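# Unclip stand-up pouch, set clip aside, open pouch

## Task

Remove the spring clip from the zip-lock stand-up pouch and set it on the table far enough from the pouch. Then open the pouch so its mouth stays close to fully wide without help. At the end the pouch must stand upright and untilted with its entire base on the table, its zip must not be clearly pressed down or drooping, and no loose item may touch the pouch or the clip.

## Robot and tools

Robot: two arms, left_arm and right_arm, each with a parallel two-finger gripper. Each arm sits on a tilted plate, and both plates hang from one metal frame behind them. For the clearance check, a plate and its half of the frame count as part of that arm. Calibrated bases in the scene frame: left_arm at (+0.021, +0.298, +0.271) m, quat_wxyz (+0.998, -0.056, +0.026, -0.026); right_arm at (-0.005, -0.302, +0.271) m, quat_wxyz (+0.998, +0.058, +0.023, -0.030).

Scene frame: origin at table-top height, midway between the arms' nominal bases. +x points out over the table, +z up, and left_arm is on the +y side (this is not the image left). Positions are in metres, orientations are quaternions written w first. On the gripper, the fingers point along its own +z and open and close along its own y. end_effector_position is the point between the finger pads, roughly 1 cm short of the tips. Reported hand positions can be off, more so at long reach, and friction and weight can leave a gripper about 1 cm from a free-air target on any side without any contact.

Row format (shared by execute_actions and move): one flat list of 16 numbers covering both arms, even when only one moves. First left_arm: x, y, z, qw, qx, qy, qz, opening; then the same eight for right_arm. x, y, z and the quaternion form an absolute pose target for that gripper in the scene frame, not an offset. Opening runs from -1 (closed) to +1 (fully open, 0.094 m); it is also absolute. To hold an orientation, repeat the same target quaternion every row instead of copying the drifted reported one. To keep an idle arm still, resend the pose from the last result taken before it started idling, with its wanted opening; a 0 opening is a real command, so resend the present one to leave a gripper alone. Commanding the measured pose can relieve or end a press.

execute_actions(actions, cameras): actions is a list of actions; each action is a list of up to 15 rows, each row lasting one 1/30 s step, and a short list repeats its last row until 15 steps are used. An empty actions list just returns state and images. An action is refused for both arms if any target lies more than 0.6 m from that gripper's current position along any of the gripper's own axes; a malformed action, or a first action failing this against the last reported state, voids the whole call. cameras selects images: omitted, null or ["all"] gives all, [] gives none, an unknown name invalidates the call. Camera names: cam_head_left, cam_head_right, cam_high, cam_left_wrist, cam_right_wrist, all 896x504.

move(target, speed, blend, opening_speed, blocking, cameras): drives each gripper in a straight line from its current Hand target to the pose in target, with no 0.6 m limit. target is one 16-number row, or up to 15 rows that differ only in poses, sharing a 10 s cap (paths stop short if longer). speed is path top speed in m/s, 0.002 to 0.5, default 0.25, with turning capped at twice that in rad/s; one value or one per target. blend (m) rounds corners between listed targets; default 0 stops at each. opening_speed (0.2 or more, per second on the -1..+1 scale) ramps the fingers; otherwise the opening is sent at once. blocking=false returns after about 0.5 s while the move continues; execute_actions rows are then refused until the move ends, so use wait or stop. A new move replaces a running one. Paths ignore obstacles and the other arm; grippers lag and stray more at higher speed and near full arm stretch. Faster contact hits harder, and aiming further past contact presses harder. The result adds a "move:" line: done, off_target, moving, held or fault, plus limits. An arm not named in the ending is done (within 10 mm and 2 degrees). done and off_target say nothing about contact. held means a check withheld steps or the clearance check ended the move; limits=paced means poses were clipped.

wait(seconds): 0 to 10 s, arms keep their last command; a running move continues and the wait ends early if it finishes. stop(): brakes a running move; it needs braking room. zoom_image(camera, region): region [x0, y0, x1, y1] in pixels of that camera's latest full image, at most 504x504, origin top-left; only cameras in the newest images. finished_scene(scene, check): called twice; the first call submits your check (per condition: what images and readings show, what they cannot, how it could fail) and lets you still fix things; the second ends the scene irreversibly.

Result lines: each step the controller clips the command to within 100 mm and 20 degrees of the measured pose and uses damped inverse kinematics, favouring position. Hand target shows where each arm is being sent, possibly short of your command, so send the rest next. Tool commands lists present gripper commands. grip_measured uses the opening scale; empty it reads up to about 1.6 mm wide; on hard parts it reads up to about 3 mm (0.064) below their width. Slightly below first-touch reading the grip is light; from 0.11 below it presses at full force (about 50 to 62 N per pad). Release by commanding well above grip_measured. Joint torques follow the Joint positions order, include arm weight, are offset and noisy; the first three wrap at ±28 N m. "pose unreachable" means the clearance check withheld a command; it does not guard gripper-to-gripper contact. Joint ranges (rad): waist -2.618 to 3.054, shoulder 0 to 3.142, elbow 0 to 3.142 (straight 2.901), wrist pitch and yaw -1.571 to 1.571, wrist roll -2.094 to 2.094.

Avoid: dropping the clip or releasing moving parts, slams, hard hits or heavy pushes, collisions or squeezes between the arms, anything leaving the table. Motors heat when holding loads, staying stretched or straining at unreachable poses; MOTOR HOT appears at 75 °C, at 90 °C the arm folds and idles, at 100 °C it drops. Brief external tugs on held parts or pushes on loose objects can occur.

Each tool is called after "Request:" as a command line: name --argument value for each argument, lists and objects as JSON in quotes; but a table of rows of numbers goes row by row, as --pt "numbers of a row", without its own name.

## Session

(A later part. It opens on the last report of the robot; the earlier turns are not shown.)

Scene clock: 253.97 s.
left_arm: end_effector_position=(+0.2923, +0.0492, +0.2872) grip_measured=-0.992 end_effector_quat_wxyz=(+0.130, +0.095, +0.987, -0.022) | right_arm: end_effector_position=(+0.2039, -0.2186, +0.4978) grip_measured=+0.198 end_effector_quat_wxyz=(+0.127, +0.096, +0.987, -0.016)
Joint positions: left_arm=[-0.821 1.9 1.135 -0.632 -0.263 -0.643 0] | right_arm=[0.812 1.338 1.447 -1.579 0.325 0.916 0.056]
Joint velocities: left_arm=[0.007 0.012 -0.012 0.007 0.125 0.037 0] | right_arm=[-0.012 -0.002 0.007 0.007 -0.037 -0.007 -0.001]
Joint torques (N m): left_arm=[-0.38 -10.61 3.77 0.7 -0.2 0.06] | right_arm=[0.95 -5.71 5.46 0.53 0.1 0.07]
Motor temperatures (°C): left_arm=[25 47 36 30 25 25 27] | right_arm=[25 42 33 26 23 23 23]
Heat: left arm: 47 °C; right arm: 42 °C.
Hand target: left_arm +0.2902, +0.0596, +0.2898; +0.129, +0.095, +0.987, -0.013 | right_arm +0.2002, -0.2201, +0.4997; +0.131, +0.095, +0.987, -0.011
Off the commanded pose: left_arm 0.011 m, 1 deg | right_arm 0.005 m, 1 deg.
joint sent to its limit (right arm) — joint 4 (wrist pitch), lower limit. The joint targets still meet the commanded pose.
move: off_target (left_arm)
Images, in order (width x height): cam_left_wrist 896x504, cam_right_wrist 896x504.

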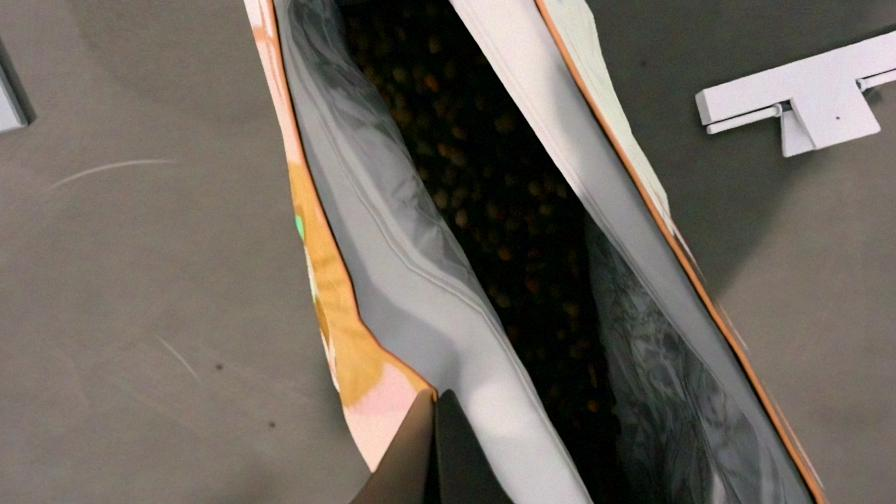

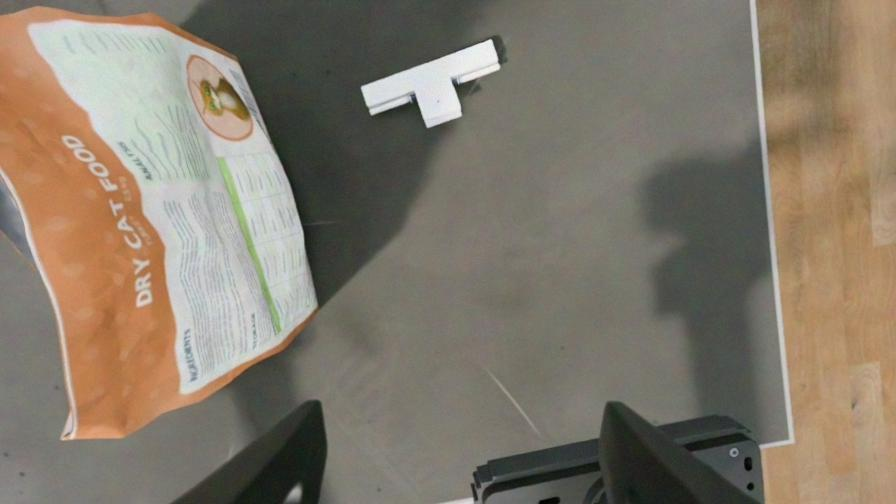

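Very wide, base unmoved. Continue in small steps.

Request:
move --pt "0.290 0.075 0.293 0.1299 0.0951 0.9868 -0.0125 -1 0.2 -0.22 0.5 0.1299 0.0951 0.9868 -0.0125 0.2" --speed 0.035 --cameras '["cam_left_wrist","cam_right_wrist"]'

Scene clock: 255.10 s.
left_arm: end_effector_position=(+0.2933, +0.0658, +0.2909) grip_measured=-0.992 end_effector_quat_wxyz=(+0.131, +0.094, +0.987, -0.020) | right_arm: end_effector_position=(+0.2039, -0.2186, +0.4978) grip_measured=+0.198 end_effector_quat_wxyz=(+0.127, +0.096, +0.987, -0.016)
Joint positions: left_arm=[-0.79 1.851 1.092 -0.631 -0.262 -0.613 0] | right_arm=[0.812 1.338 1.447 -1.579 0.325 0.916 0.056]
Joint velocities: left_arm=[0.007 -0.007 0.002 0.022 0.095 0.037 -0.001] | right_arm=[-0.022 0.007 -0.007 -0.037 -0.037 0.095 -0.001]
Joint torques (N m): left_arm=[-0.53 -10.15 3.74 0.75 -0.15 0.05] | right_arm=[0.98 -5.75 5.42 0.53 0.11 0.07]
Motor temperatures (°C): left_arm=[25 47 35 30 25 25 27] | right_arm=[25 42 33 26 23 23 23]
Heat: left arm: 47 °C; right arm: 42 °C.
Hand target: left_arm +0.2903, +0.0747, +0.2929; +0.130, +0.095, +0.987, -0.013 | right_arm +0.2002, -0.2201, +0.4997; +0.131, +0.095, +0.987, -0.011
Off the commanded pose: left_arm 0.010 m, 1 deg | right_arm 0.005 m, 1 deg.
joint sent to its limit (right arm) — joint 4 (wrist pitch), lower limit. The joint targets still meet the commanded pose.
move: done
Images, in order (width x height): cam_left_wrist 896x504, cam_right_wrist 896x504.

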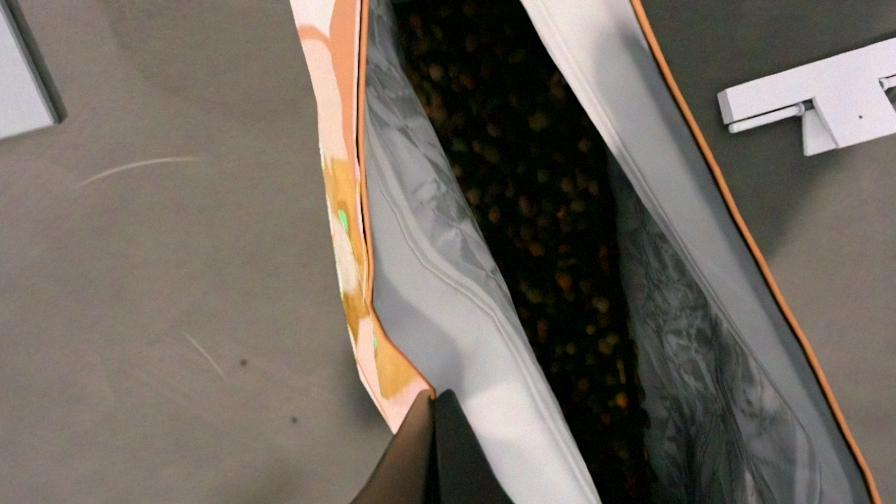

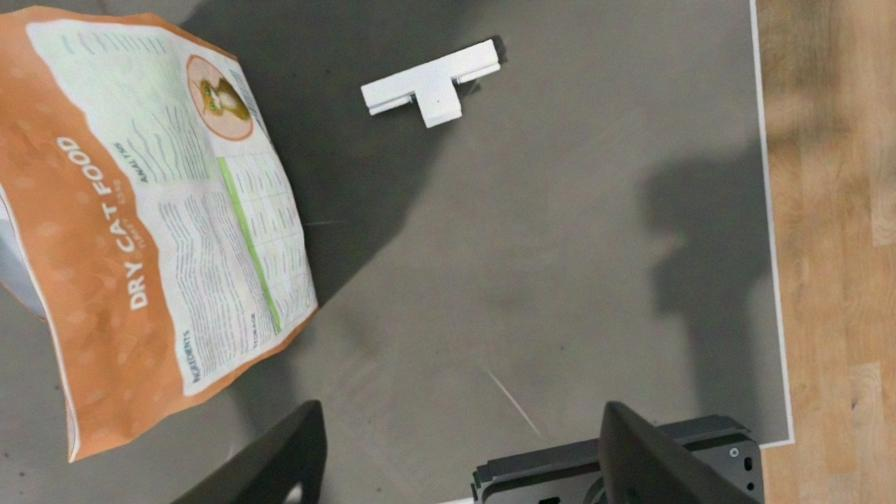

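Request:
move --pt "0.290 0.090 0.294 0.1299 0.0951 0.9868 -0.0125 -1 0.2 -0.22 0.5 0.1299 0.0951 0.9868 -0.0125 0.2" --speed 0.035 --cameras '["cam_left_wrist","cam_right_wrist"]'

Scene clock: 256.20 s.
left_arm: end_effector_position=(+0.2921, +0.0831, +0.2900) grip_measured=-0.992 end_effector_quat_wxyz=(+0.128, +0.096, +0.987, -0.014) | right_arm: end_effector_position=(+0.2039, -0.2186, +0.4978) grip_measured=+0.198 end_effector_quat_wxyz=(+0.127, +0.096, +0.987, -0.016)
Joint positions: left_arm=[-0.757 1.81 1.045 -0.628 -0.259 -0.577 0] | right_arm=[0.812 1.338 1.447 -1.579 0.325 0.916 0.056]
Joint velocities: left_arm=[0.022 0.012 0.002 -0.007 0.066 -0.051 -0.001] | right_arm=[-0.022 0.002 -0.007 -0.037 -0.007 -0.007 0]
Joint torques (N m): left_arm=[-0.5 -10.11 3.85 0.84 -0.13 0.06] | right_arm=[0.99 -5.75 5.44 0.53 0.11 0.07]
Motor temperatures (°C): left_arm=[25 47 35 30 25 25 27] | right_arm=[25 42 33 26 23 23 23]
Heat: left arm: 47 °C; right arm: 42 °C.
Hand target: left_arm +0.2902, +0.0898, +0.2938; +0.130, +0.095, +0.987, -0.012 | right_arm +0.2002, -0.2201, +0.4997; +0.131, +0.095, +0.987, -0.011
Off the commanded pose: left_arm 0.008 m, 0 deg | right_arm 0.005 m, 1 deg.
joint sent to its limit (right arm) — joint 4 (wrist pitch), lower limit. The joint targets still meet the commanded pose.
move: done
Images, in order (width x height): cam_left_wrist 896x504, cam_right_wrist 896x504.

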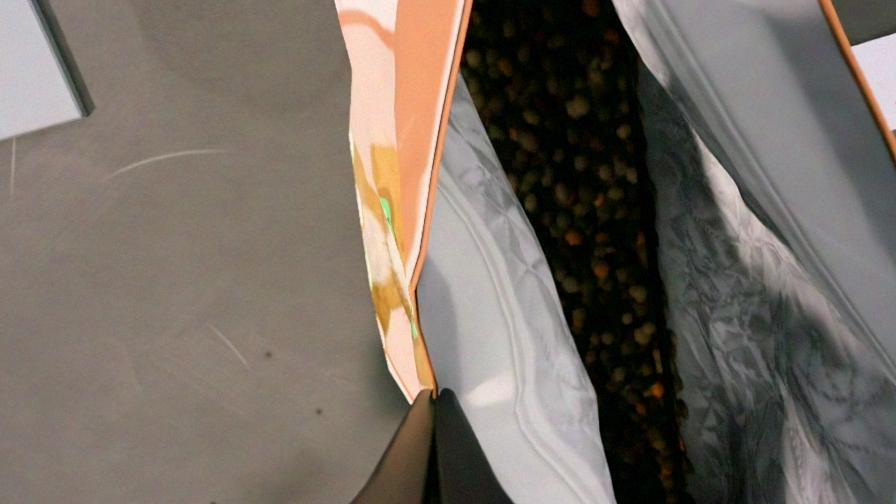

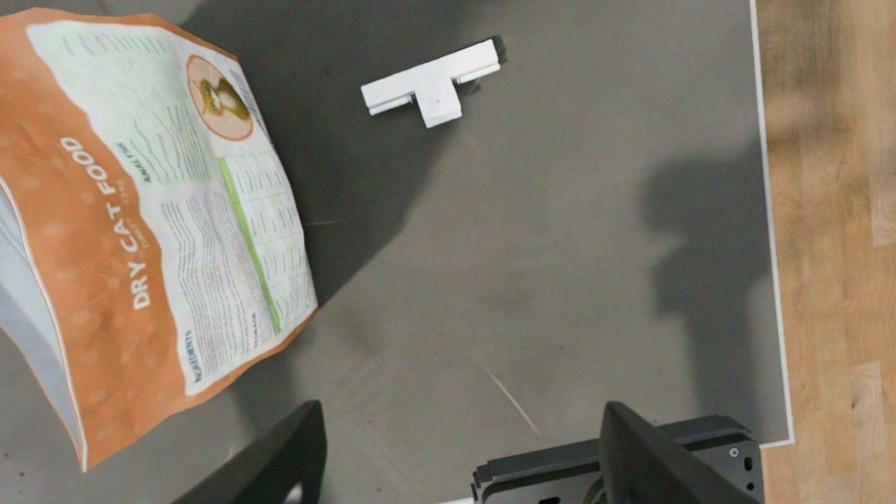

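Request:
move --pt "0.290 0.103 0.295 0.1299 0.0951 0.9868 -0.0125 -1 0.2 -0.22 0.5 0.1299 0.0951 0.9868 -0.0125 0.2" --speed 0.035 --cameras '["cam_left_wrist","cam_right_wrist"]'

Scene clock: 257.23 s.
left_arm: end_effector_position=(+0.2928, +0.0944, +0.2917) grip_measured=-0.993 end_effector_quat_wxyz=(+0.129, +0.096, +0.987, -0.018) | right_arm: end_effector_position=(+0.2039, -0.2186, +0.4978) grip_measured=+0.198 end_effector_quat_wxyz=(+0.127, +0.096, +0.987, -0.016)
Joint positions: left_arm=[-0.729 1.772 1.009 -0.617 -0.25 -0.547 0] | right_arm=[0.812 1.338 1.447 -1.579 0.325 0.916 0.056]
Joint velocities: left_arm=[-0.002 -0.017 0.002 -0.037 0.022 -0.007 0] | right_arm=[-0.007 0.007 -0.007 -0.007 -0.037 -0.007 0.001]
Joint torques (N m): left_arm=[-0.38 -9.83 3.81 0.76 -0.17 0.05] | right_arm=[0.98 -5.74 5.42 0.53 0.11 0.06]
Motor temperatures (°C): left_arm=[25 47 35 30 25 25 27] | right_arm=[25 42 33 26 23 23 23]
Heat: left arm: 47 °C; right arm: 42 °C.
Hand target: left_arm +0.2903, +0.1027, +0.2949; +0.130, +0.095, +0.987, -0.013 | right_arm +0.2002, -0.2201, +0.4997; +0.131, +0.095, +0.987, -0.011
Off the commanded pose: left_arm 0.010 m, 1 deg | right_arm 0.005 m, 1 deg.
joint sent to its limit (right arm) — joint 4 (wrist pitch), lower limit. The joint targets still meet the commanded pose.
move: done
Images, in order (width x height): cam_left_wrist 896x504, cam_right_wrist 896x504.

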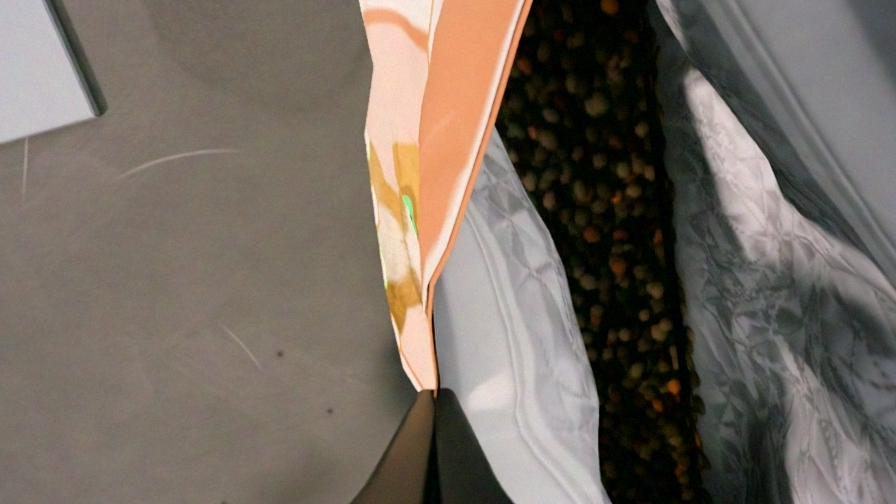

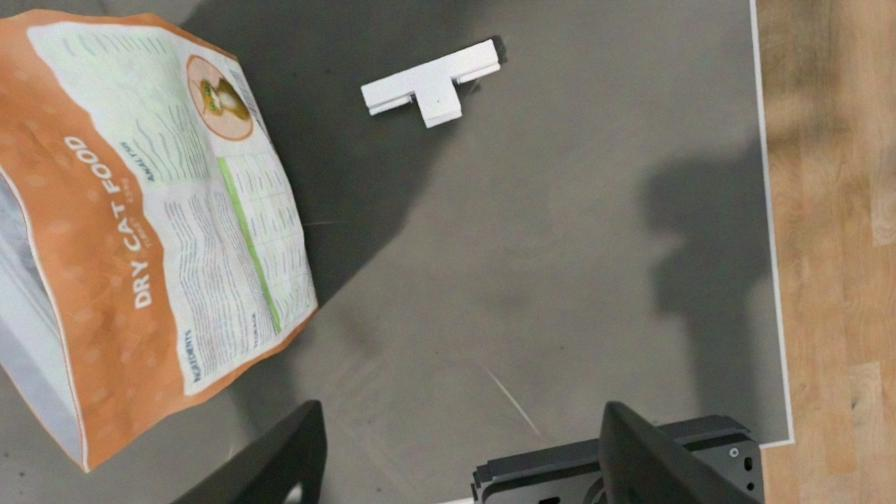

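Request:
move --target '[0.291,0.097,0.294,0.1299,0.0951,0.9868,-0.0125,0,0.2,-0.22,0.5,0.1299,0.0951,0.9868,-0.0125,0.2]' --opening_speed 0.4 --cameras '["cam_left_wrist"]'

Request:
move --pt "0.291 0.098 0.42 0.1299 0.0951 0.9868 -0.0125 0 0.2 -0.22 0.5 0.1299 0.0951 0.9868 -0.0125 0.2" --pt "0.30 0.05 0.47 0.1299 0.0951 0.9868 -0.0125 0 0.2 -0.22 0.5 0.1299 0.0951 0.9868 -0.0125 0.2" --speed 0.1 --cameras '["cam_left_wrist","cam_right_wrist"]'

Scene clock: 260.23 s.
left_arm: end_effector_position=(+0.2927, +0.0945, +0.2916) grip_measured=-0.003 end_effector_quat_wxyz=(+0.129, +0.095, +0.987, -0.018) | right_arm: end_effector_position=(+0.2039, -0.2186, +0.4978) grip_measured=+0.198 end_effector_quat_wxyz=(+0.127, +0.096, +0.987, -0.016)
Joint positions: left_arm=[-0.729 1.772 1.009 -0.618 -0.25 -0.549 0.047] | right_arm=[0.812 1.338 1.447 -1.579 0.325 0.916 0.056]
Joint velocities: left_arm=[-0.007 -0.012 -0.022 -0.007 0.007 -0.007 0.001] | right_arm=[-0.002 -0.002 0.007 0.051 -0.066 -0.022 -0.001]
Joint torques (N m): left_arm=[-1.28 -8.09 5.18 0.76 -0.19 -0.04] | right_arm=[0.96 -5.74 5.42 0.53 0.12 0.07]
Motor temperatures (°C): left_arm=[25 47 35 30 25 25 27] | right_arm=[25 42 33 26 23 23 23]
Heat: left arm: 47 °C; right arm: 42 °C.
Hand target: left_arm +0.2911, +0.0970, +0.2940; +0.130, +0.095, +0.987, -0.013 | right_arm +0.2002, -0.2201, +0.4997; +0.131, +0.095, +0.987, -0.011
Off the commanded pose: left_arm 0.004 m, 1 deg | right_arm 0.005 m, 1 deg.
joint sent to its limit (right arm) — joint 4 (wrist pitch), lower limit. The joint targets still meet the commanded pose.
move: done
Images, in order (width x height): cam_left_wrist 896x504.

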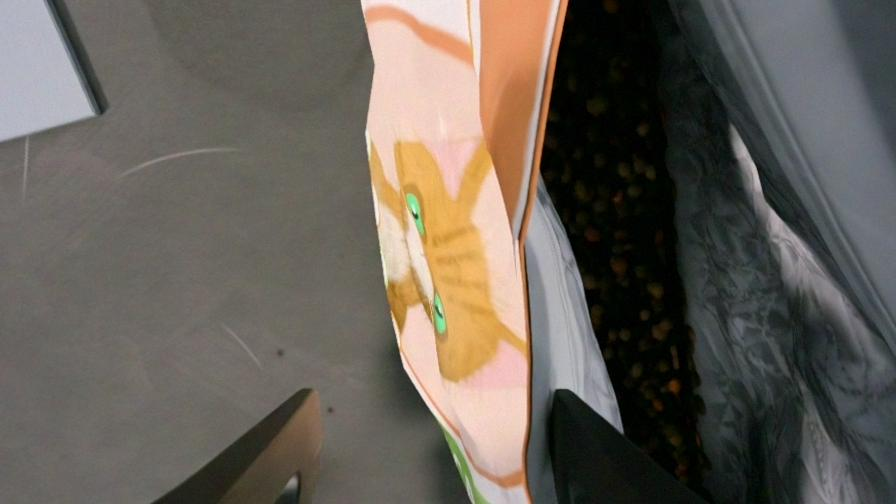

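Scene clock: 263.03 s.
left_arm: end_effector_position=(+0.2982, +0.0510, +0.4632) grip_measured=-0.003 end_effector_quat_wxyz=(+0.121, +0.096, +0.988, -0.014) | right_arm: end_effector_position=(+0.2039, -0.2186, +0.4978) grip_measured=+0.198 end_effector_quat_wxyz=(+0.127, +0.096, +0.987, -0.016)
Joint positions: left_arm=[-0.861 1.856 1.8 -1.378 -0.267 -0.687 0.047] | right_arm=[0.812 1.338 1.447 -1.579 0.325 0.916 0.056]
Joint velocities: left_arm=[0.002 -0.012 0.017 0.051 -0.007 0.007 0] | right_arm=[-0.002 -0.017 -0.017 -0.007 0.007 -0.037 -0.001]
Joint torques (N m): left_arm=[-1.63 -7.3 8.51 0.71 -0.29 -0.04] | right_arm=[0.98 -5.72 5.45 0.54 0.11 0.07]
Motor temperatures (°C): left_arm=[25 46 36 30 25 25 27] | right_arm=[25 42 33 26 23 23 23]
Heat: left arm: 46 °C; right arm: 42 °C.
Hand target: left_arm +0.3010, +0.0483, +0.4696; +0.130, +0.095, +0.987, -0.012 | right_arm +0.2002, -0.2201, +0.4997; +0.131, +0.095, +0.987, -0.011
Off the commanded pose: left_arm 0.007 m, 1 deg | right_arm 0.005 m, 1 deg.
joint sent to its limit (right arm) — joint 4 (wrist pitch), lower limit. The joint targets still meet the commanded pose.
move: done
Images, in order (width x height): cam_left_wrist 896x504, cam_right_wrist 896x504.

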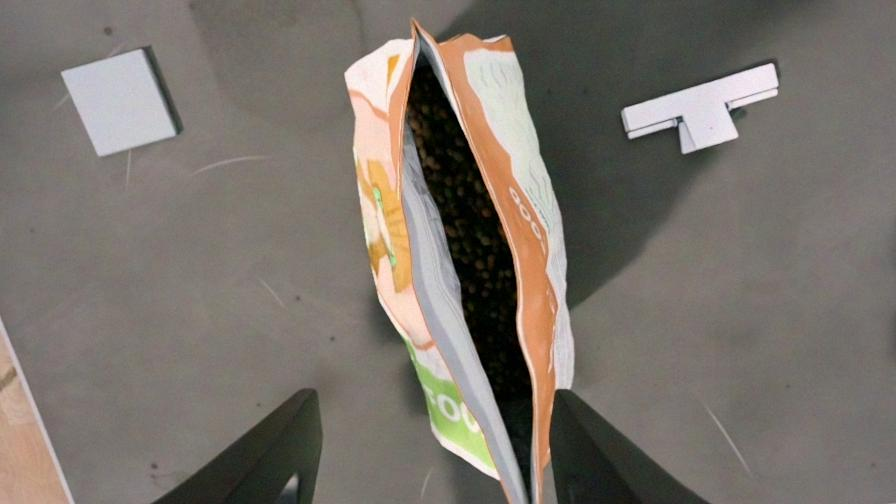

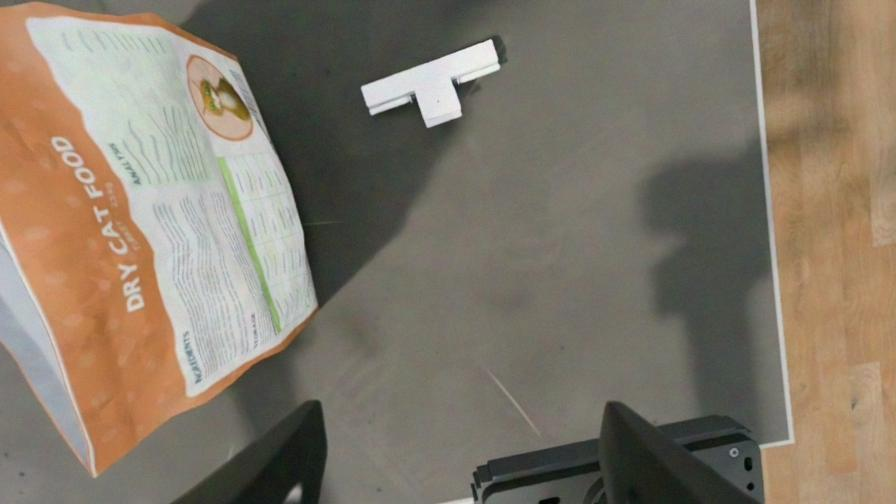

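Request:
move --pt "0.280 0.066 0.34 0.1299 0.0951 0.9868 -0.0125 0 0.2 -0.22 0.5 0.1299 0.0951 0.9868 -0.0125 0.2" --speed 0.1 --cameras '["cam_left_wrist"]'

Scene clock: 265.80 s.
left_arm: end_effector_position=(+0.2758, +0.0642, +0.3346) grip_measured=-0.003 end_effector_quat_wxyz=(+0.117, +0.099, +0.988, -0.007) | right_arm: end_effector_position=(+0.2039, -0.2186, +0.4978) grip_measured=+0.198 end_effector_quat_wxyz=(+0.127, +0.096, +0.987, -0.016)
Joint positions: left_arm=[-0.848 1.788 1.204 -0.861 -0.269 -0.671 0.047] | right_arm=[0.812 1.338 1.447 -1.579 0.325 0.916 0.056]
Joint velocities: left_arm=[-0.007 -0.007 -0.007 0.022 0.037 0.007 0] | right_arm=[0.012 -0.002 -0.007 0.022 0.007 -0.051 0]
Joint torques (N m): left_arm=[-0.46 -10.07 4.27 0.99 -0.21 0.03] | right_arm=[0.98 -5.71 5.46 0.53 0.11 0.07]
Motor temperatures (°C): left_arm=[25 46 36 29 25 25 27] | right_arm=[25 42 33 26 23 23 23]
Heat: left arm: 46 °C; right arm: 42 °C.
Hand target: left_arm +0.2791, +0.0673, +0.3400; +0.130, +0.095, +0.987, -0.012 | right_arm +0.2002, -0.2201, +0.4997; +0.131, +0.095, +0.987, -0.011
Off the commanded pose: left_arm 0.007 m, 2 deg | right_arm 0.005 m, 1 deg.
joint sent to its limit (right arm) — joint 4 (wrist pitch), lower limit. The joint targets still meet the commanded pose.
move: done
Images, in order (width x height): cam_left_wrist 896x504.

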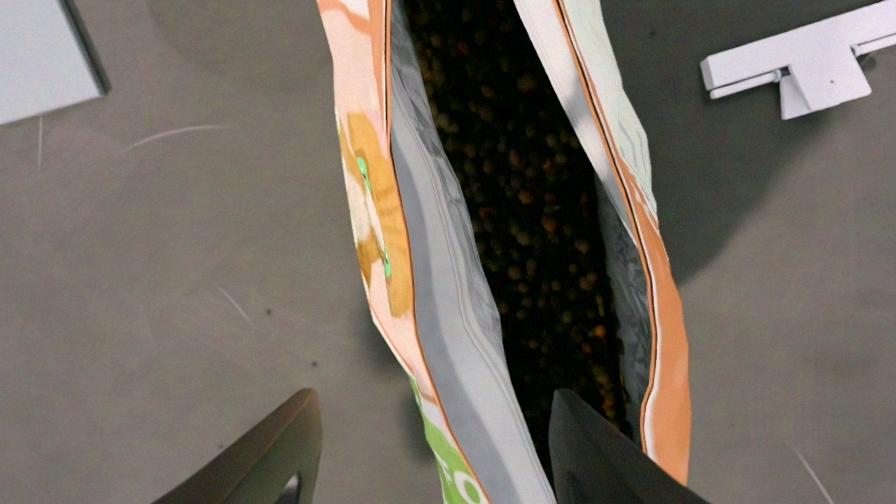

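Request:
move --pt "0.286 0.067 0.31 0.1299 0.0951 0.9868 -0.0125 0 0.2 -0.22 0.5 0.1299 0.0951 0.9868 -0.0125 0.2" --pt "0.288 0.067 0.279 0.1299 0.0951 0.9868 -0.0125 0 0.2 -0.22 0.5 0.1299 0.0951 0.9868 -0.0125 0.2" --speed 0.04 --cameras '["cam_left_wrist"]'

Scene clock: 268.23 s.
left_arm: end_effector_position=(+0.2880, +0.0640, +0.2856) grip_measured=-0.003 end_effector_quat_wxyz=(+0.132, +0.095, +0.987, -0.017) | right_arm: end_effector_position=(+0.2039, -0.2186, +0.4978) grip_measured=+0.198 end_effector_quat_wxyz=(+0.127, +0.096, +0.987, -0.016)
Joint positions: left_arm=[-0.806 1.857 1.074 -0.613 -0.269 -0.628 0.047] | right_arm=[0.812 1.338 1.447 -1.579 0.325 0.916 0.056]
Joint velocities: left_arm=[-0.007 -0.007 -0.002 -0.007 0.007 -0.037 0.001] | right_arm=[0.017 -0.012 -0.002 -0.007 -0.037 -0.081 0.001]
Joint torques (N m): left_arm=[-0.5 -7.2 4.04 1.11 -0.11 0.06] | right_arm=[0.96 -5.74 5.45 0.53 0.11 0.06]
Motor temperatures (°C): left_arm=[25 46 36 29 25 25 27] | right_arm=[25 42 33 26 23 23 23]
Heat: left arm: 46 °C; right arm: 42 °C.
Hand target: left_arm +0.2875, +0.0676, +0.2792; +0.130, +0.095, +0.987, -0.012 | right_arm +0.2002, -0.2201, +0.4997; +0.131, +0.095, +0.987, -0.011
Off the commanded pose: left_arm 0.007 m, 1 deg | right_arm 0.005 m, 1 deg.
joint sent to its limit (right arm) — joint 4 (wrist pitch), lower limit. The joint targets still meet the commanded pose.
move: done
Images, in order (width x height): cam_left_wrist 896x504.

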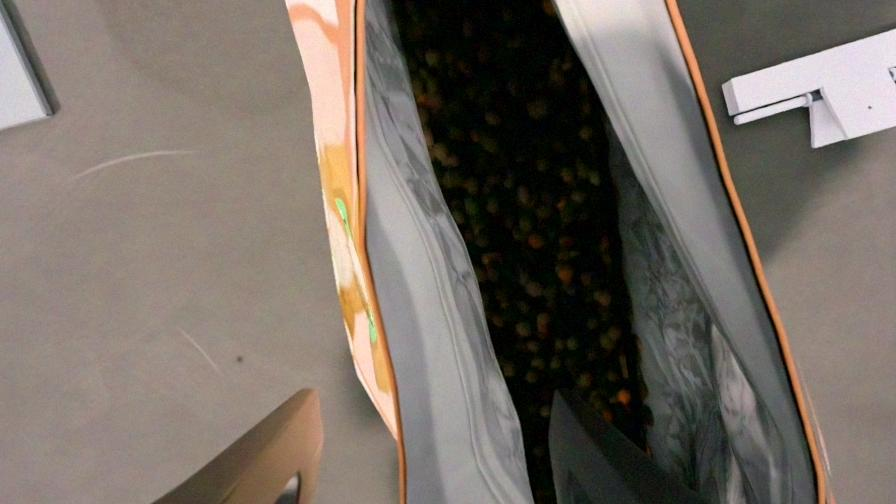

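Request:
move --target '[0.2875,0.0676,0.282,0.1299,0.0951,0.9868,-0.0125,-1,0.2,-0.22,0.5,0.1299,0.0951,0.9868,-0.0125,0.2]' --opening_speed 0.3 --cameras '[]'

Request:
move --pt "0.287 0.090 0.292 0.1299 0.0951 0.9868 -0.0125 -1 0.2 -0.22 0.5 0.1299 0.0951 0.9868 -0.0125 0.2" --pt "0.286 0.113 0.294 0.1299 0.0951 0.9868 -0.0125 -1 0.2 -0.22 0.5 0.1299 0.0951 0.9868 -0.0125 0.2" --speed 0.035 --cameras '["cam_left_wrist","cam_right_wrist"]'

Scene clock: 272.10 s.
left_arm: end_effector_position=(+0.2881, +0.0638, +0.2857) grip_measured=-0.990 end_effector_quat_wxyz=(+0.132, +0.095, +0.987, -0.018) | right_arm: end_effector_position=(+0.2039, -0.2186, +0.4978) grip_measured=+0.198 end_effector_quat_wxyz=(+0.127, +0.096, +0.987, -0.016)
Joint positions: left_arm=[-0.806 1.857 1.074 -0.613 -0.269 -0.628 0] | right_arm=[0.812 1.338 1.447 -1.579 0.325 0.916 0.056]
Joint velocities: left_arm=[0.002 -0.012 0.017 -0.022 0.007 -0.007 -0.001] | right_arm=[-0.012 0.007 -0.007 -0.007 -0.066 0.066 0]
Joint torques (N m): left_arm=[-0.57 -7.69 4.46 0.94 -0.13 0.04] | right_arm=[0.99 -5.71 5.44 0.53 0.11 0.06]
Motor temperatures (°C): left_arm=[25 46 36 29 25 25 27] | right_arm=[25 41 33 26 23 23 23]
Heat: left arm: 46 °C; right arm: 41 °C.
Hand target: left_arm +0.2875, +0.0676, +0.2821; +0.130, +0.095, +0.987, -0.013 | right_arm +0.2002, -0.2201, +0.4997; +0.131, +0.095, +0.987, -0.011
Off the commanded pose: left_arm 0.005 m, 1 deg | right_arm 0.005 m, 1 deg.
joint sent to its limit (right arm) — joint 4 (wrist pitch), lower limit. The joint targets still meet the commanded pose.
move: done
No camera images: "cameras" was empty.

Scene clock: 273.97 s.
left_arm: end_effector_position=(+0.2873, +0.1056, +0.2900) grip_measured=-0.990 end_effector_quat_wxyz=(+0.125, +0.097, +0.987, -0.016) | right_arm: end_effector_position=(+0.2039, -0.2186, +0.4978) grip_measured=+0.198 end_effector_quat_wxyz=(+0.127, +0.096, +0.987, -0.016)
Joint positions: left_arm=[-0.713 1.738 0.966 -0.613 -0.245 -0.533 0] | right_arm=[0.812 1.338 1.447 -1.579 0.325 0.916 0.056]
Joint velocities: left_arm=[0.012 0.007 0.002 0.022 0.037 -0.037 0] | right_arm=[-0.007 -0.002 0.012 -0.125 -0.022 0.007 -0.001]
Joint torques (N m): left_arm=[-0.32 -9.5 3.89 0.81 -0.16 0.08] | right_arm=[0.99 -5.72 5.42 0.53 0.11 0.06]
Motor temperatures (°C): left_arm=[25 46 36 29 25 25 27] | right_arm=[25 41 33 26 23 23 23]
Heat: left arm: 46 °C; right arm: 41 °C.
Hand target: left_arm +0.2863, +0.1127, +0.2939; +0.129, +0.095, +0.987, -0.013 | right_arm +0.2002, -0.2201, +0.4997; +0.131, +0.095, +0.987, -0.011
Off the commanded pose: left_arm 0.009 m, 1 deg | right_arm 0.005 m, 1 deg.
joint sent to its limit (right arm) — joint 4 (wrist pitch), lower limit. The joint targets still meet the commanded pose.
move: done
Images, in order (width x height): cam_left_wrist 896x504, cam_right_wrist 896x504.

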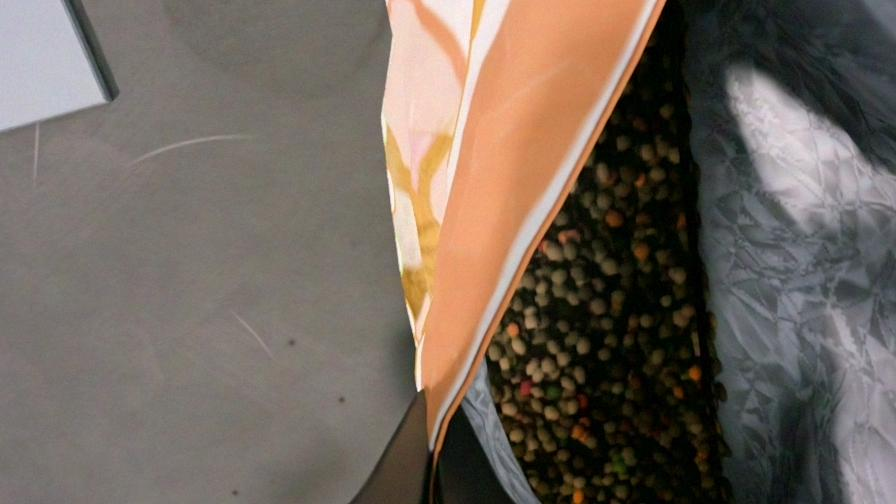

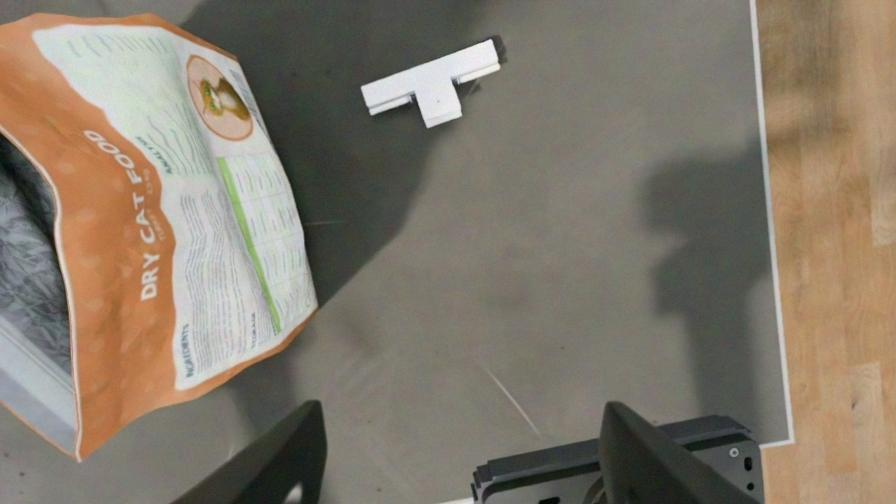

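Request:
move --pt "0.286 0.125 0.294 0.1299 0.0951 0.9868 -0.0125 -1 0.2 -0.22 0.5 0.1299 0.0951 0.9868 -0.0125 0.2" --speed 0.035 --cameras '["cam_left_wrist","cam_right_wrist"]'

Scene clock: 275.10 s.
left_arm: end_effector_position=(+0.2866, +0.1178, +0.2901) grip_measured=-0.990 end_effector_quat_wxyz=(+0.124, +0.097, +0.987, -0.016) | right_arm: end_effector_position=(+0.2039, -0.2186, +0.4978) grip_measured=+0.198 end_effector_quat_wxyz=(+0.127, +0.096, +0.987, -0.016)
Joint positions: left_arm=[-0.684 1.704 0.932 -0.608 -0.238 -0.503 0] | right_arm=[0.812 1.338 1.447 -1.579 0.325 0.916 0.056]
Joint velocities: left_arm=[0.017 -0.007 0.017 -0.007 0.081 -0.037 0] | right_arm=[-0.002 -0.002 0.022 0.051 -0.051 -0.066 -0.001]
Joint torques (N m): left_arm=[-0.21 -9.13 3.9 0.85 -0.18 0] | right_arm=[0.98 -5.72 5.42 0.53 0.11 0.07]
Motor temperatures (°C): left_arm=[25 46 36 29 25 25 27] | right_arm=[25 41 33 26 23 23 23]
Heat: left arm: 46 °C; right arm: 41 °C.
Hand target: left_arm +0.2861, +0.1248, +0.2938; +0.130, +0.095, +0.987, -0.012 | right_arm +0.2002, -0.2201, +0.4997; +0.131, +0.095, +0.987, -0.011
Off the commanded pose: left_arm 0.008 m, 1 deg | right_arm 0.005 m, 1 deg.
joint sent to its limit (right arm) — joint 4 (wrist pitch), lower limit. The joint targets still meet the commanded pose.
move: done
Images, in order (width x height): cam_left_wrist 896x504, cam_right_wrist 896x504.

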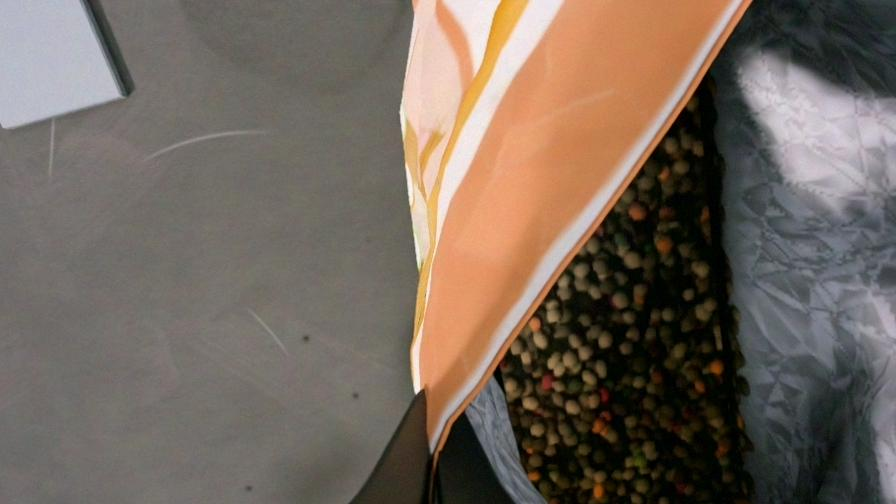

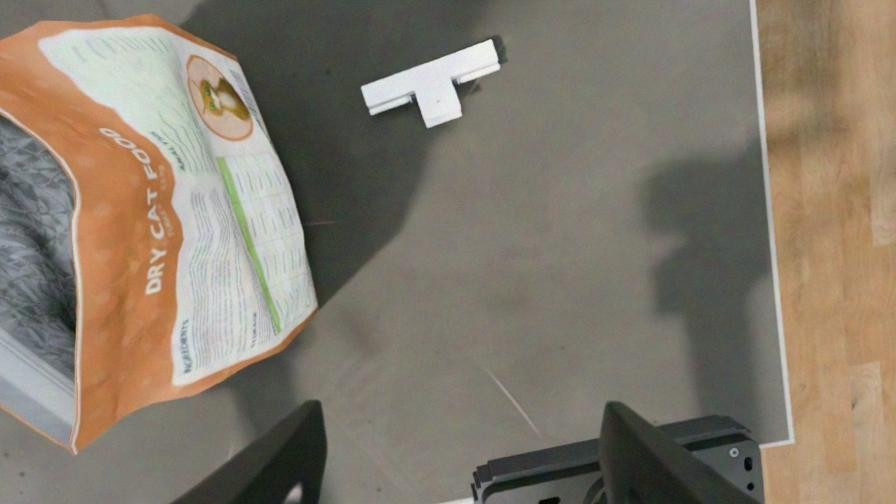

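Request:
move --pt "0.286 0.137 0.294 0.1299 0.0951 0.9868 -0.0125 -1 0.2 -0.22 0.5 0.1299 0.0951 0.9868 -0.0125 0.2" --speed 0.035 --cameras '["cam_left_wrist","cam_right_wrist"]'

Scene clock: 276.20 s.
left_arm: end_effector_position=(+0.2859, +0.1277, +0.2901) grip_measured=-0.990 end_effector_quat_wxyz=(+0.122, +0.099, +0.987, -0.020) | right_arm: end_effector_position=(+0.2039, -0.2186, +0.4978) grip_measured=+0.198 end_effector_quat_wxyz=(+0.127, +0.096, +0.987, -0.016)
Joint positions: left_arm=[-0.654 1.672 0.902 -0.6 -0.224 -0.47 0] | right_arm=[0.812 1.338 1.447 -1.579 0.325 0.916 0.056]
Joint velocities: left_arm=[-0.002 -0.017 -0.022 -0.022 0.037 0.007 0] | right_arm=[-0.007 -0.002 -0.007 -0.051 -0.081 -0.022 0]
Joint torques (N m): left_arm=[-0.05 -8.94 3.9 0.85 -0.28 0] | right_arm=[0.99 -5.72 5.45 0.53 0.11 0.06]
Motor temperatures (°C): left_arm=[25 46 35 29 25 25 27] | right_arm=[25 41 33 26 23 23 23]
Heat: left arm: 46 °C; right arm: 41 °C.
Hand target: left_arm +0.2862, +0.1366, +0.2939; +0.130, +0.095, +0.987, -0.013 | right_arm +0.2002, -0.2201, +0.4997; +0.131, +0.095, +0.987, -0.011
Off the commanded pose: left_arm 0.010 m, 1 deg | right_arm 0.005 m, 1 deg.
joint sent to its limit (right arm) — joint 4 (wrist pitch), lower limit. The joint targets still meet the commanded pose.
move: done
Images, in order (width x height): cam_left_wrist 896x504, cam_right_wrist 896x504.

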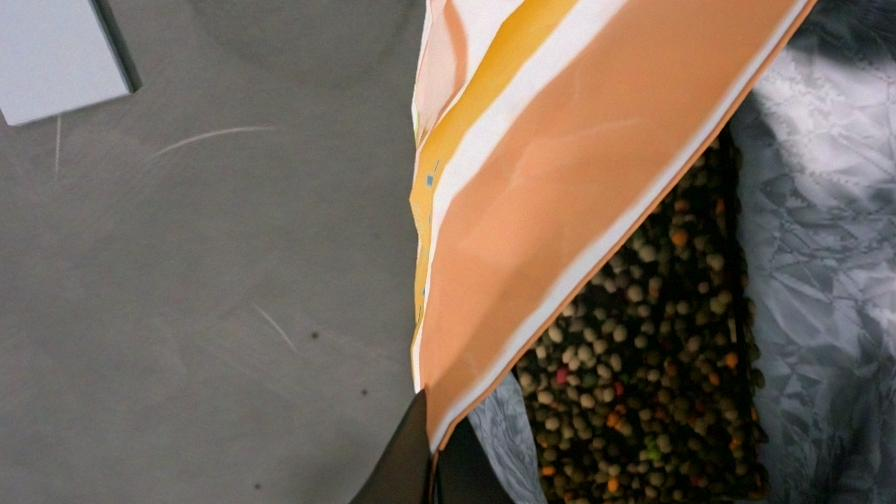

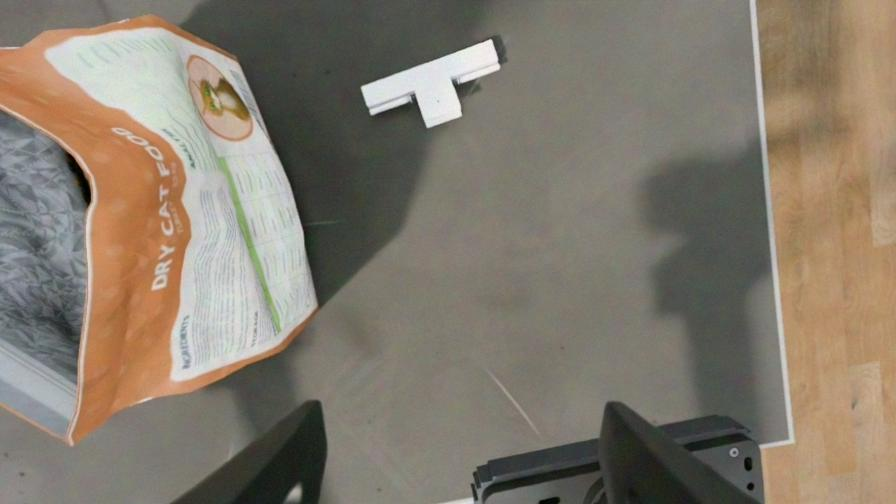

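Request:
move --target '[0.286,0.130,0.292,0.1299,0.0951,0.9868,-0.0125,-0.3,0.2,-0.22,0.5,0.1299,0.0951,0.9868,-0.0125,0.2]' --opening_speed 0.4 --cameras '[]'

Request:
move --pt "0.286 0.130 0.42 0.1299 0.0951 0.9868 -0.0125 -0.3 0.2 -0.22 0.5 0.1299 0.0951 0.9868 -0.0125 0.2" --pt "0.27 0.06 0.50 0.1299 0.0951 0.9868 -0.0125 -0.3 0.2 -0.22 0.5 0.1299 0.0951 0.9868 -0.0125 0.2" --speed 0.1 --cameras '["cam_left_wrist","cam_right_wrist"]'

Scene clock: 278.73 s.
left_arm: end_effector_position=(+0.2872, +0.1282, +0.2904) grip_measured=-0.303 end_effector_quat_wxyz=(+0.126, +0.095, +0.987, -0.019) | right_arm: end_effector_position=(+0.2039, -0.2186, +0.4978) grip_measured=+0.198 end_effector_quat_wxyz=(+0.127, +0.096, +0.987, -0.016)
Joint positions: left_arm=[-0.654 1.672 0.902 -0.597 -0.23 -0.476 0.033] | right_arm=[0.812 1.338 1.447 -1.579 0.325 0.916 0.056]
Joint velocities: left_arm=[-0.007 -0.007 -0.012 0.007 -0.051 -0.051 0] | right_arm=[-0.012 -0.007 -0.007 -0.081 -0.007 -0.037 0.001]
Joint torques (N m): left_arm=[-1.46 -7.06 4.89 0.86 -0.25 -0.05] | right_arm=[0.99 -5.72 5.45 0.53 0.11 0.07]
Motor temperatures (°C): left_arm=[25 45 35 29 25 25 27] | right_arm=[25 41 33 26 23 23 23]
Heat: left arm: 45 °C; right arm: 41 °C.
Hand target: left_arm +0.2861, +0.1300, +0.2920; +0.130, +0.095, +0.987, -0.012 | right_arm +0.2002, -0.2201, +0.4997; +0.131, +0.095, +0.987, -0.011
Off the commanded pose: left_arm 0.003 m, 1 deg | right_arm 0.005 m, 1 deg.
joint sent to its limit (right arm) — joint 4 (wrist pitch), lower limit. The joint targets still meet the commanded pose.
move: done
No camera images: "cameras" was empty.

Scene clock: 281.93 s.
left_arm: end_effector_position=(+0.2683, +0.0599, +0.4932) grip_measured=-0.303 end_effector_quat_wxyz=(+0.121, +0.097, +0.988, -0.013) | right_arm: end_effector_position=(+0.2039, -0.2186, +0.4978) grip_measured=+0.198 end_effector_quat_wxyz=(+0.127, +0.096, +0.987, -0.016)
Joint positions: left_arm=[-0.927 1.795 1.843 -1.501 -0.276 -0.754 0.033] | right_arm=[0.812 1.338 1.447 -1.579 0.325 0.916 0.056]
Joint velocities: left_arm=[0.017 0.017 -0.002 -0.095 -0.022 -0.051 -0.001] | right_arm=[-0.007 -0.002 0.002 0.081 0.022 0.022 -0.001]
Joint torques (N m): left_arm=[-1.43 -6.54 8.24 0.69 -0.28 -0.05] | right_arm=[1.01 -5.7 5.46 0.53 0.12 0.07]
Motor temperatures (°C): left_arm=[25 45 36 29 25 25 27] | right_arm=[25 41 33 26 23 23 23]
Heat: left arm: 45 °C; right arm: 41 °C.
Hand target: left_arm +0.2710, +0.0582, +0.4996; +0.131, +0.095, +0.987, -0.012 | right_arm +0.2002, -0.2201, +0.4997; +0.131, +0.095, +0.987, -0.011
Off the commanded pose: left_arm 0.007 m, 1 deg | right_arm 0.005 m, 1 deg.
joint sent to its limit (right arm) — joint 4 (wrist pitch), lower limit. The joint targets still meet the commanded pose.
move: done
Images, in order (width x height): cam_left_wrist 896x504, cam_right_wrist 896x504.

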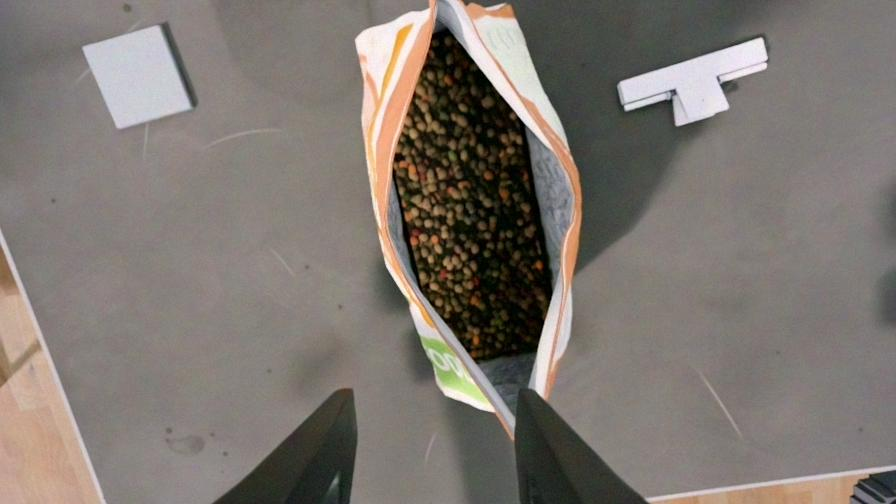

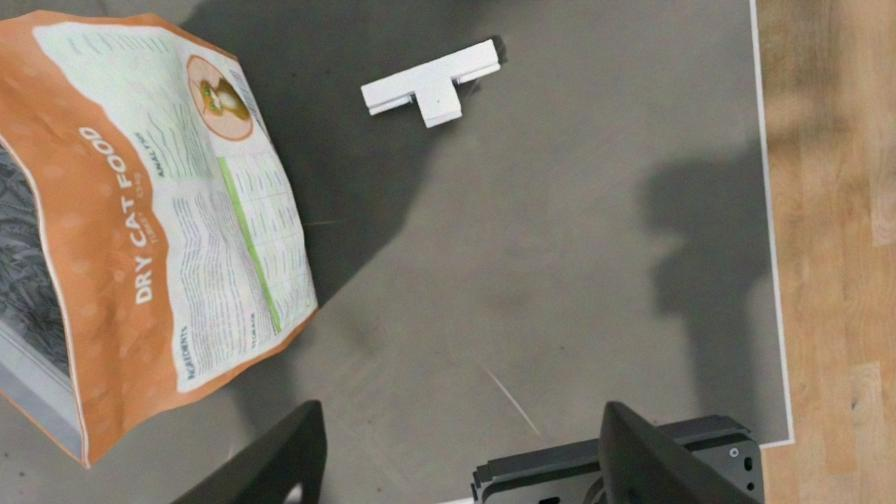

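Request:
wait --seconds 3 --cameras '["cam_left_wrist"]'

Scene clock: 285.10 s.
left_arm: end_effector_position=(+0.2682, +0.0602, +0.4932) grip_measured=-0.303 end_effector_quat_wxyz=(+0.120, +0.096, +0.988, -0.012) | right_arm: end_effector_position=(+0.2039, -0.2186, +0.4978) grip_measured=+0.198 end_effector_quat_wxyz=(+0.127, +0.096, +0.987, -0.016)
Joint positions: left_arm=[-0.927 1.795 1.843 -1.502 -0.277 -0.755 0.033] | right_arm=[0.812 1.338 1.447 -1.579 0.325 0.916 0.056]
Joint velocities: left_arm=[-0.027 -0.002 0.007 -0.007 -0.051 -0.022 0] | right_arm=[0.002 -0.017 -0.022 -0.022 -0.022 -0.051 0]
Joint torques (N m): left_arm=[-1.4 -6.54 8.25 0.67 -0.26 -0.05] | right_arm=[0.98 -5.72 5.44 0.53 0.11 0.06]
Motor temperatures (°C): left_arm=[25 45 36 29 25 25 27] | right_arm=[24 41 33 26 23 23 23]
Heat: left arm: 45 °C; right arm: 41 °C.
Hand target: left_arm +0.2710, +0.0582, +0.4997; +0.131, +0.095, +0.987, -0.012 | right_arm +0.2002, -0.2201, +0.4997; +0.131, +0.095, +0.987, -0.011
Tool commands: left_gripper/opening=-0.3 right_gripper/opening=+0.2
Off the commanded pose: left_arm 0.007 m, 1 deg | right_arm 0.005 m, 1 deg.
wait: 3.00 s; at rest from the start
Images, in order (width x height): cam_left_wrist 896x504.

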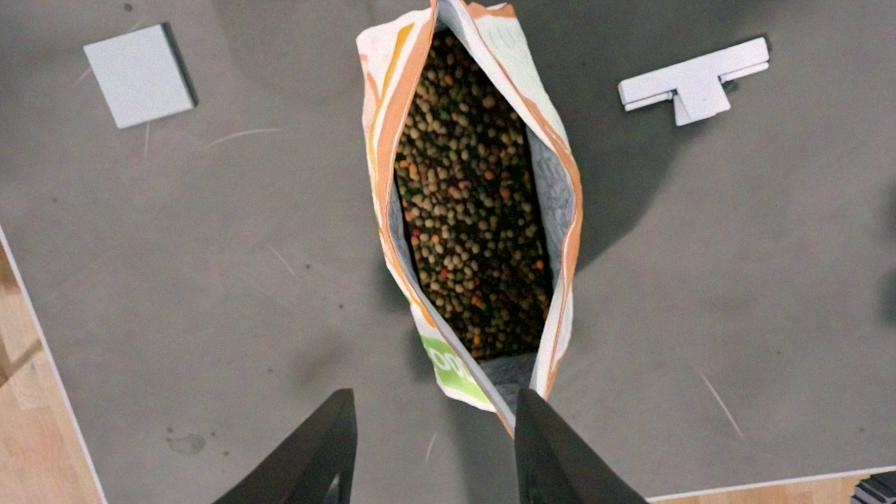

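Request:
move --pt "0.30 0.15 0.50 0.1299 0.0951 0.9868 -0.0125 -0.3 0.2 -0.2 0.5 0.1299 0.0951 0.9868 -0.0125 0" --pt "0.40 0.25 0.48 0.262 0.604 0.720 -0.220 -0.3 0.25 -0.1 0.45 0.1299 0.0951 0.9868 -0.0125 0" --pt "0.40 0.25 0.48 0.262 0.604 0.720 -0.220 -0.3 0.285 -0.024 0.37 0.1299 0.0951 0.9868 -0.0125 0" --speed 0.15 --cameras '["cam_right_wrist","cam_high"]'

Scene clock: 291.97 s.
left_arm: end_effector_position=(+0.3992, +0.2523, +0.4729) grip_measured=-0.303 end_effector_quat_wxyz=(+0.256, +0.604, +0.724, -0.214) | right_arm: end_effector_position=(+0.2776, -0.0287, +0.3664) grip_measured=+0.002 end_effector_quat_wxyz=(+0.118, +0.094, +0.988, -0.018)
Joint positions: left_arm=[0.125 1.82 1.819 -1.429 0.569 1.448 0.033] | right_arm=[0.994 2.035 1.631 -1.14 0.325 1.107 0.047]
Joint velocities: left_arm=[0.022 -0.002 0.002 0.022 0.037 0.037 0] | right_arm=[-0.007 -0.007 -0.002 -0.007 0.037 -0.022 -0.001]
Joint torques (N m): left_arm=[-0.61 -7.86 8.25 0.41 0.65 0.05] | right_arm=[1.52 -10.36 8.73 0.53 0.26 0.08]
Motor temperatures (°C): left_arm=[25 45 37 29 25 25 27] | right_arm=[24 41 33 26 23 23 23]
Heat: left arm: 45 °C; right arm: 41 °C.
Hand target: left_arm +0.4019, +0.2506, +0.4799; +0.266, +0.602, +0.719, -0.221 | right_arm +0.2822, -0.0218, +0.3694; +0.130, +0.095, +0.987, -0.012
Off the commanded pose: left_arm 0.008 m, 1 deg | right_arm 0.009 m, 1 deg.
move: done
Images, in order (width x height): cam_high 896x504, cam_right_wrist 896x504.

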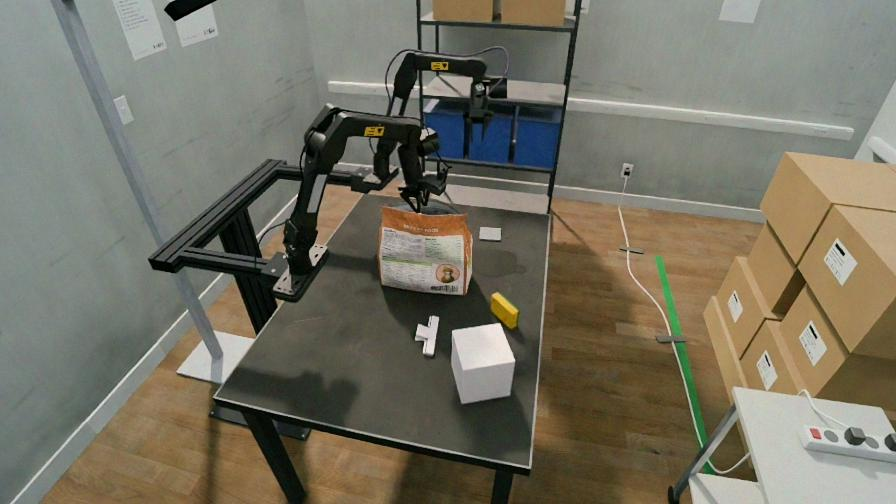

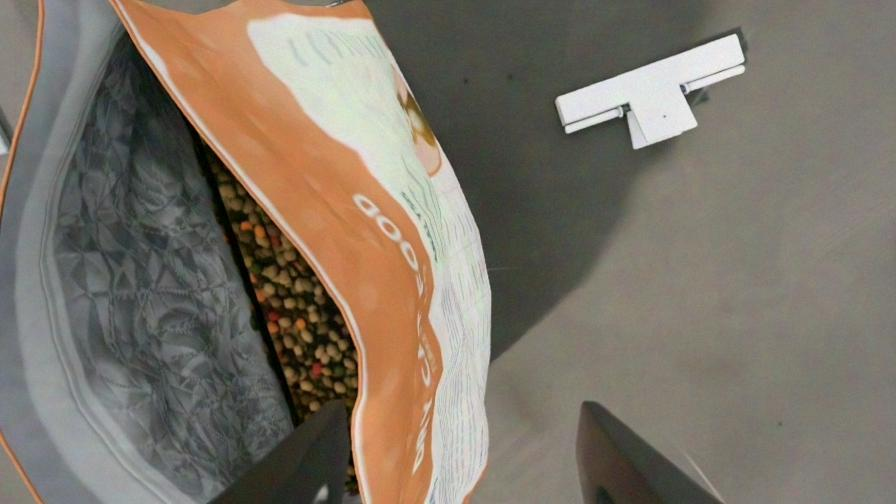

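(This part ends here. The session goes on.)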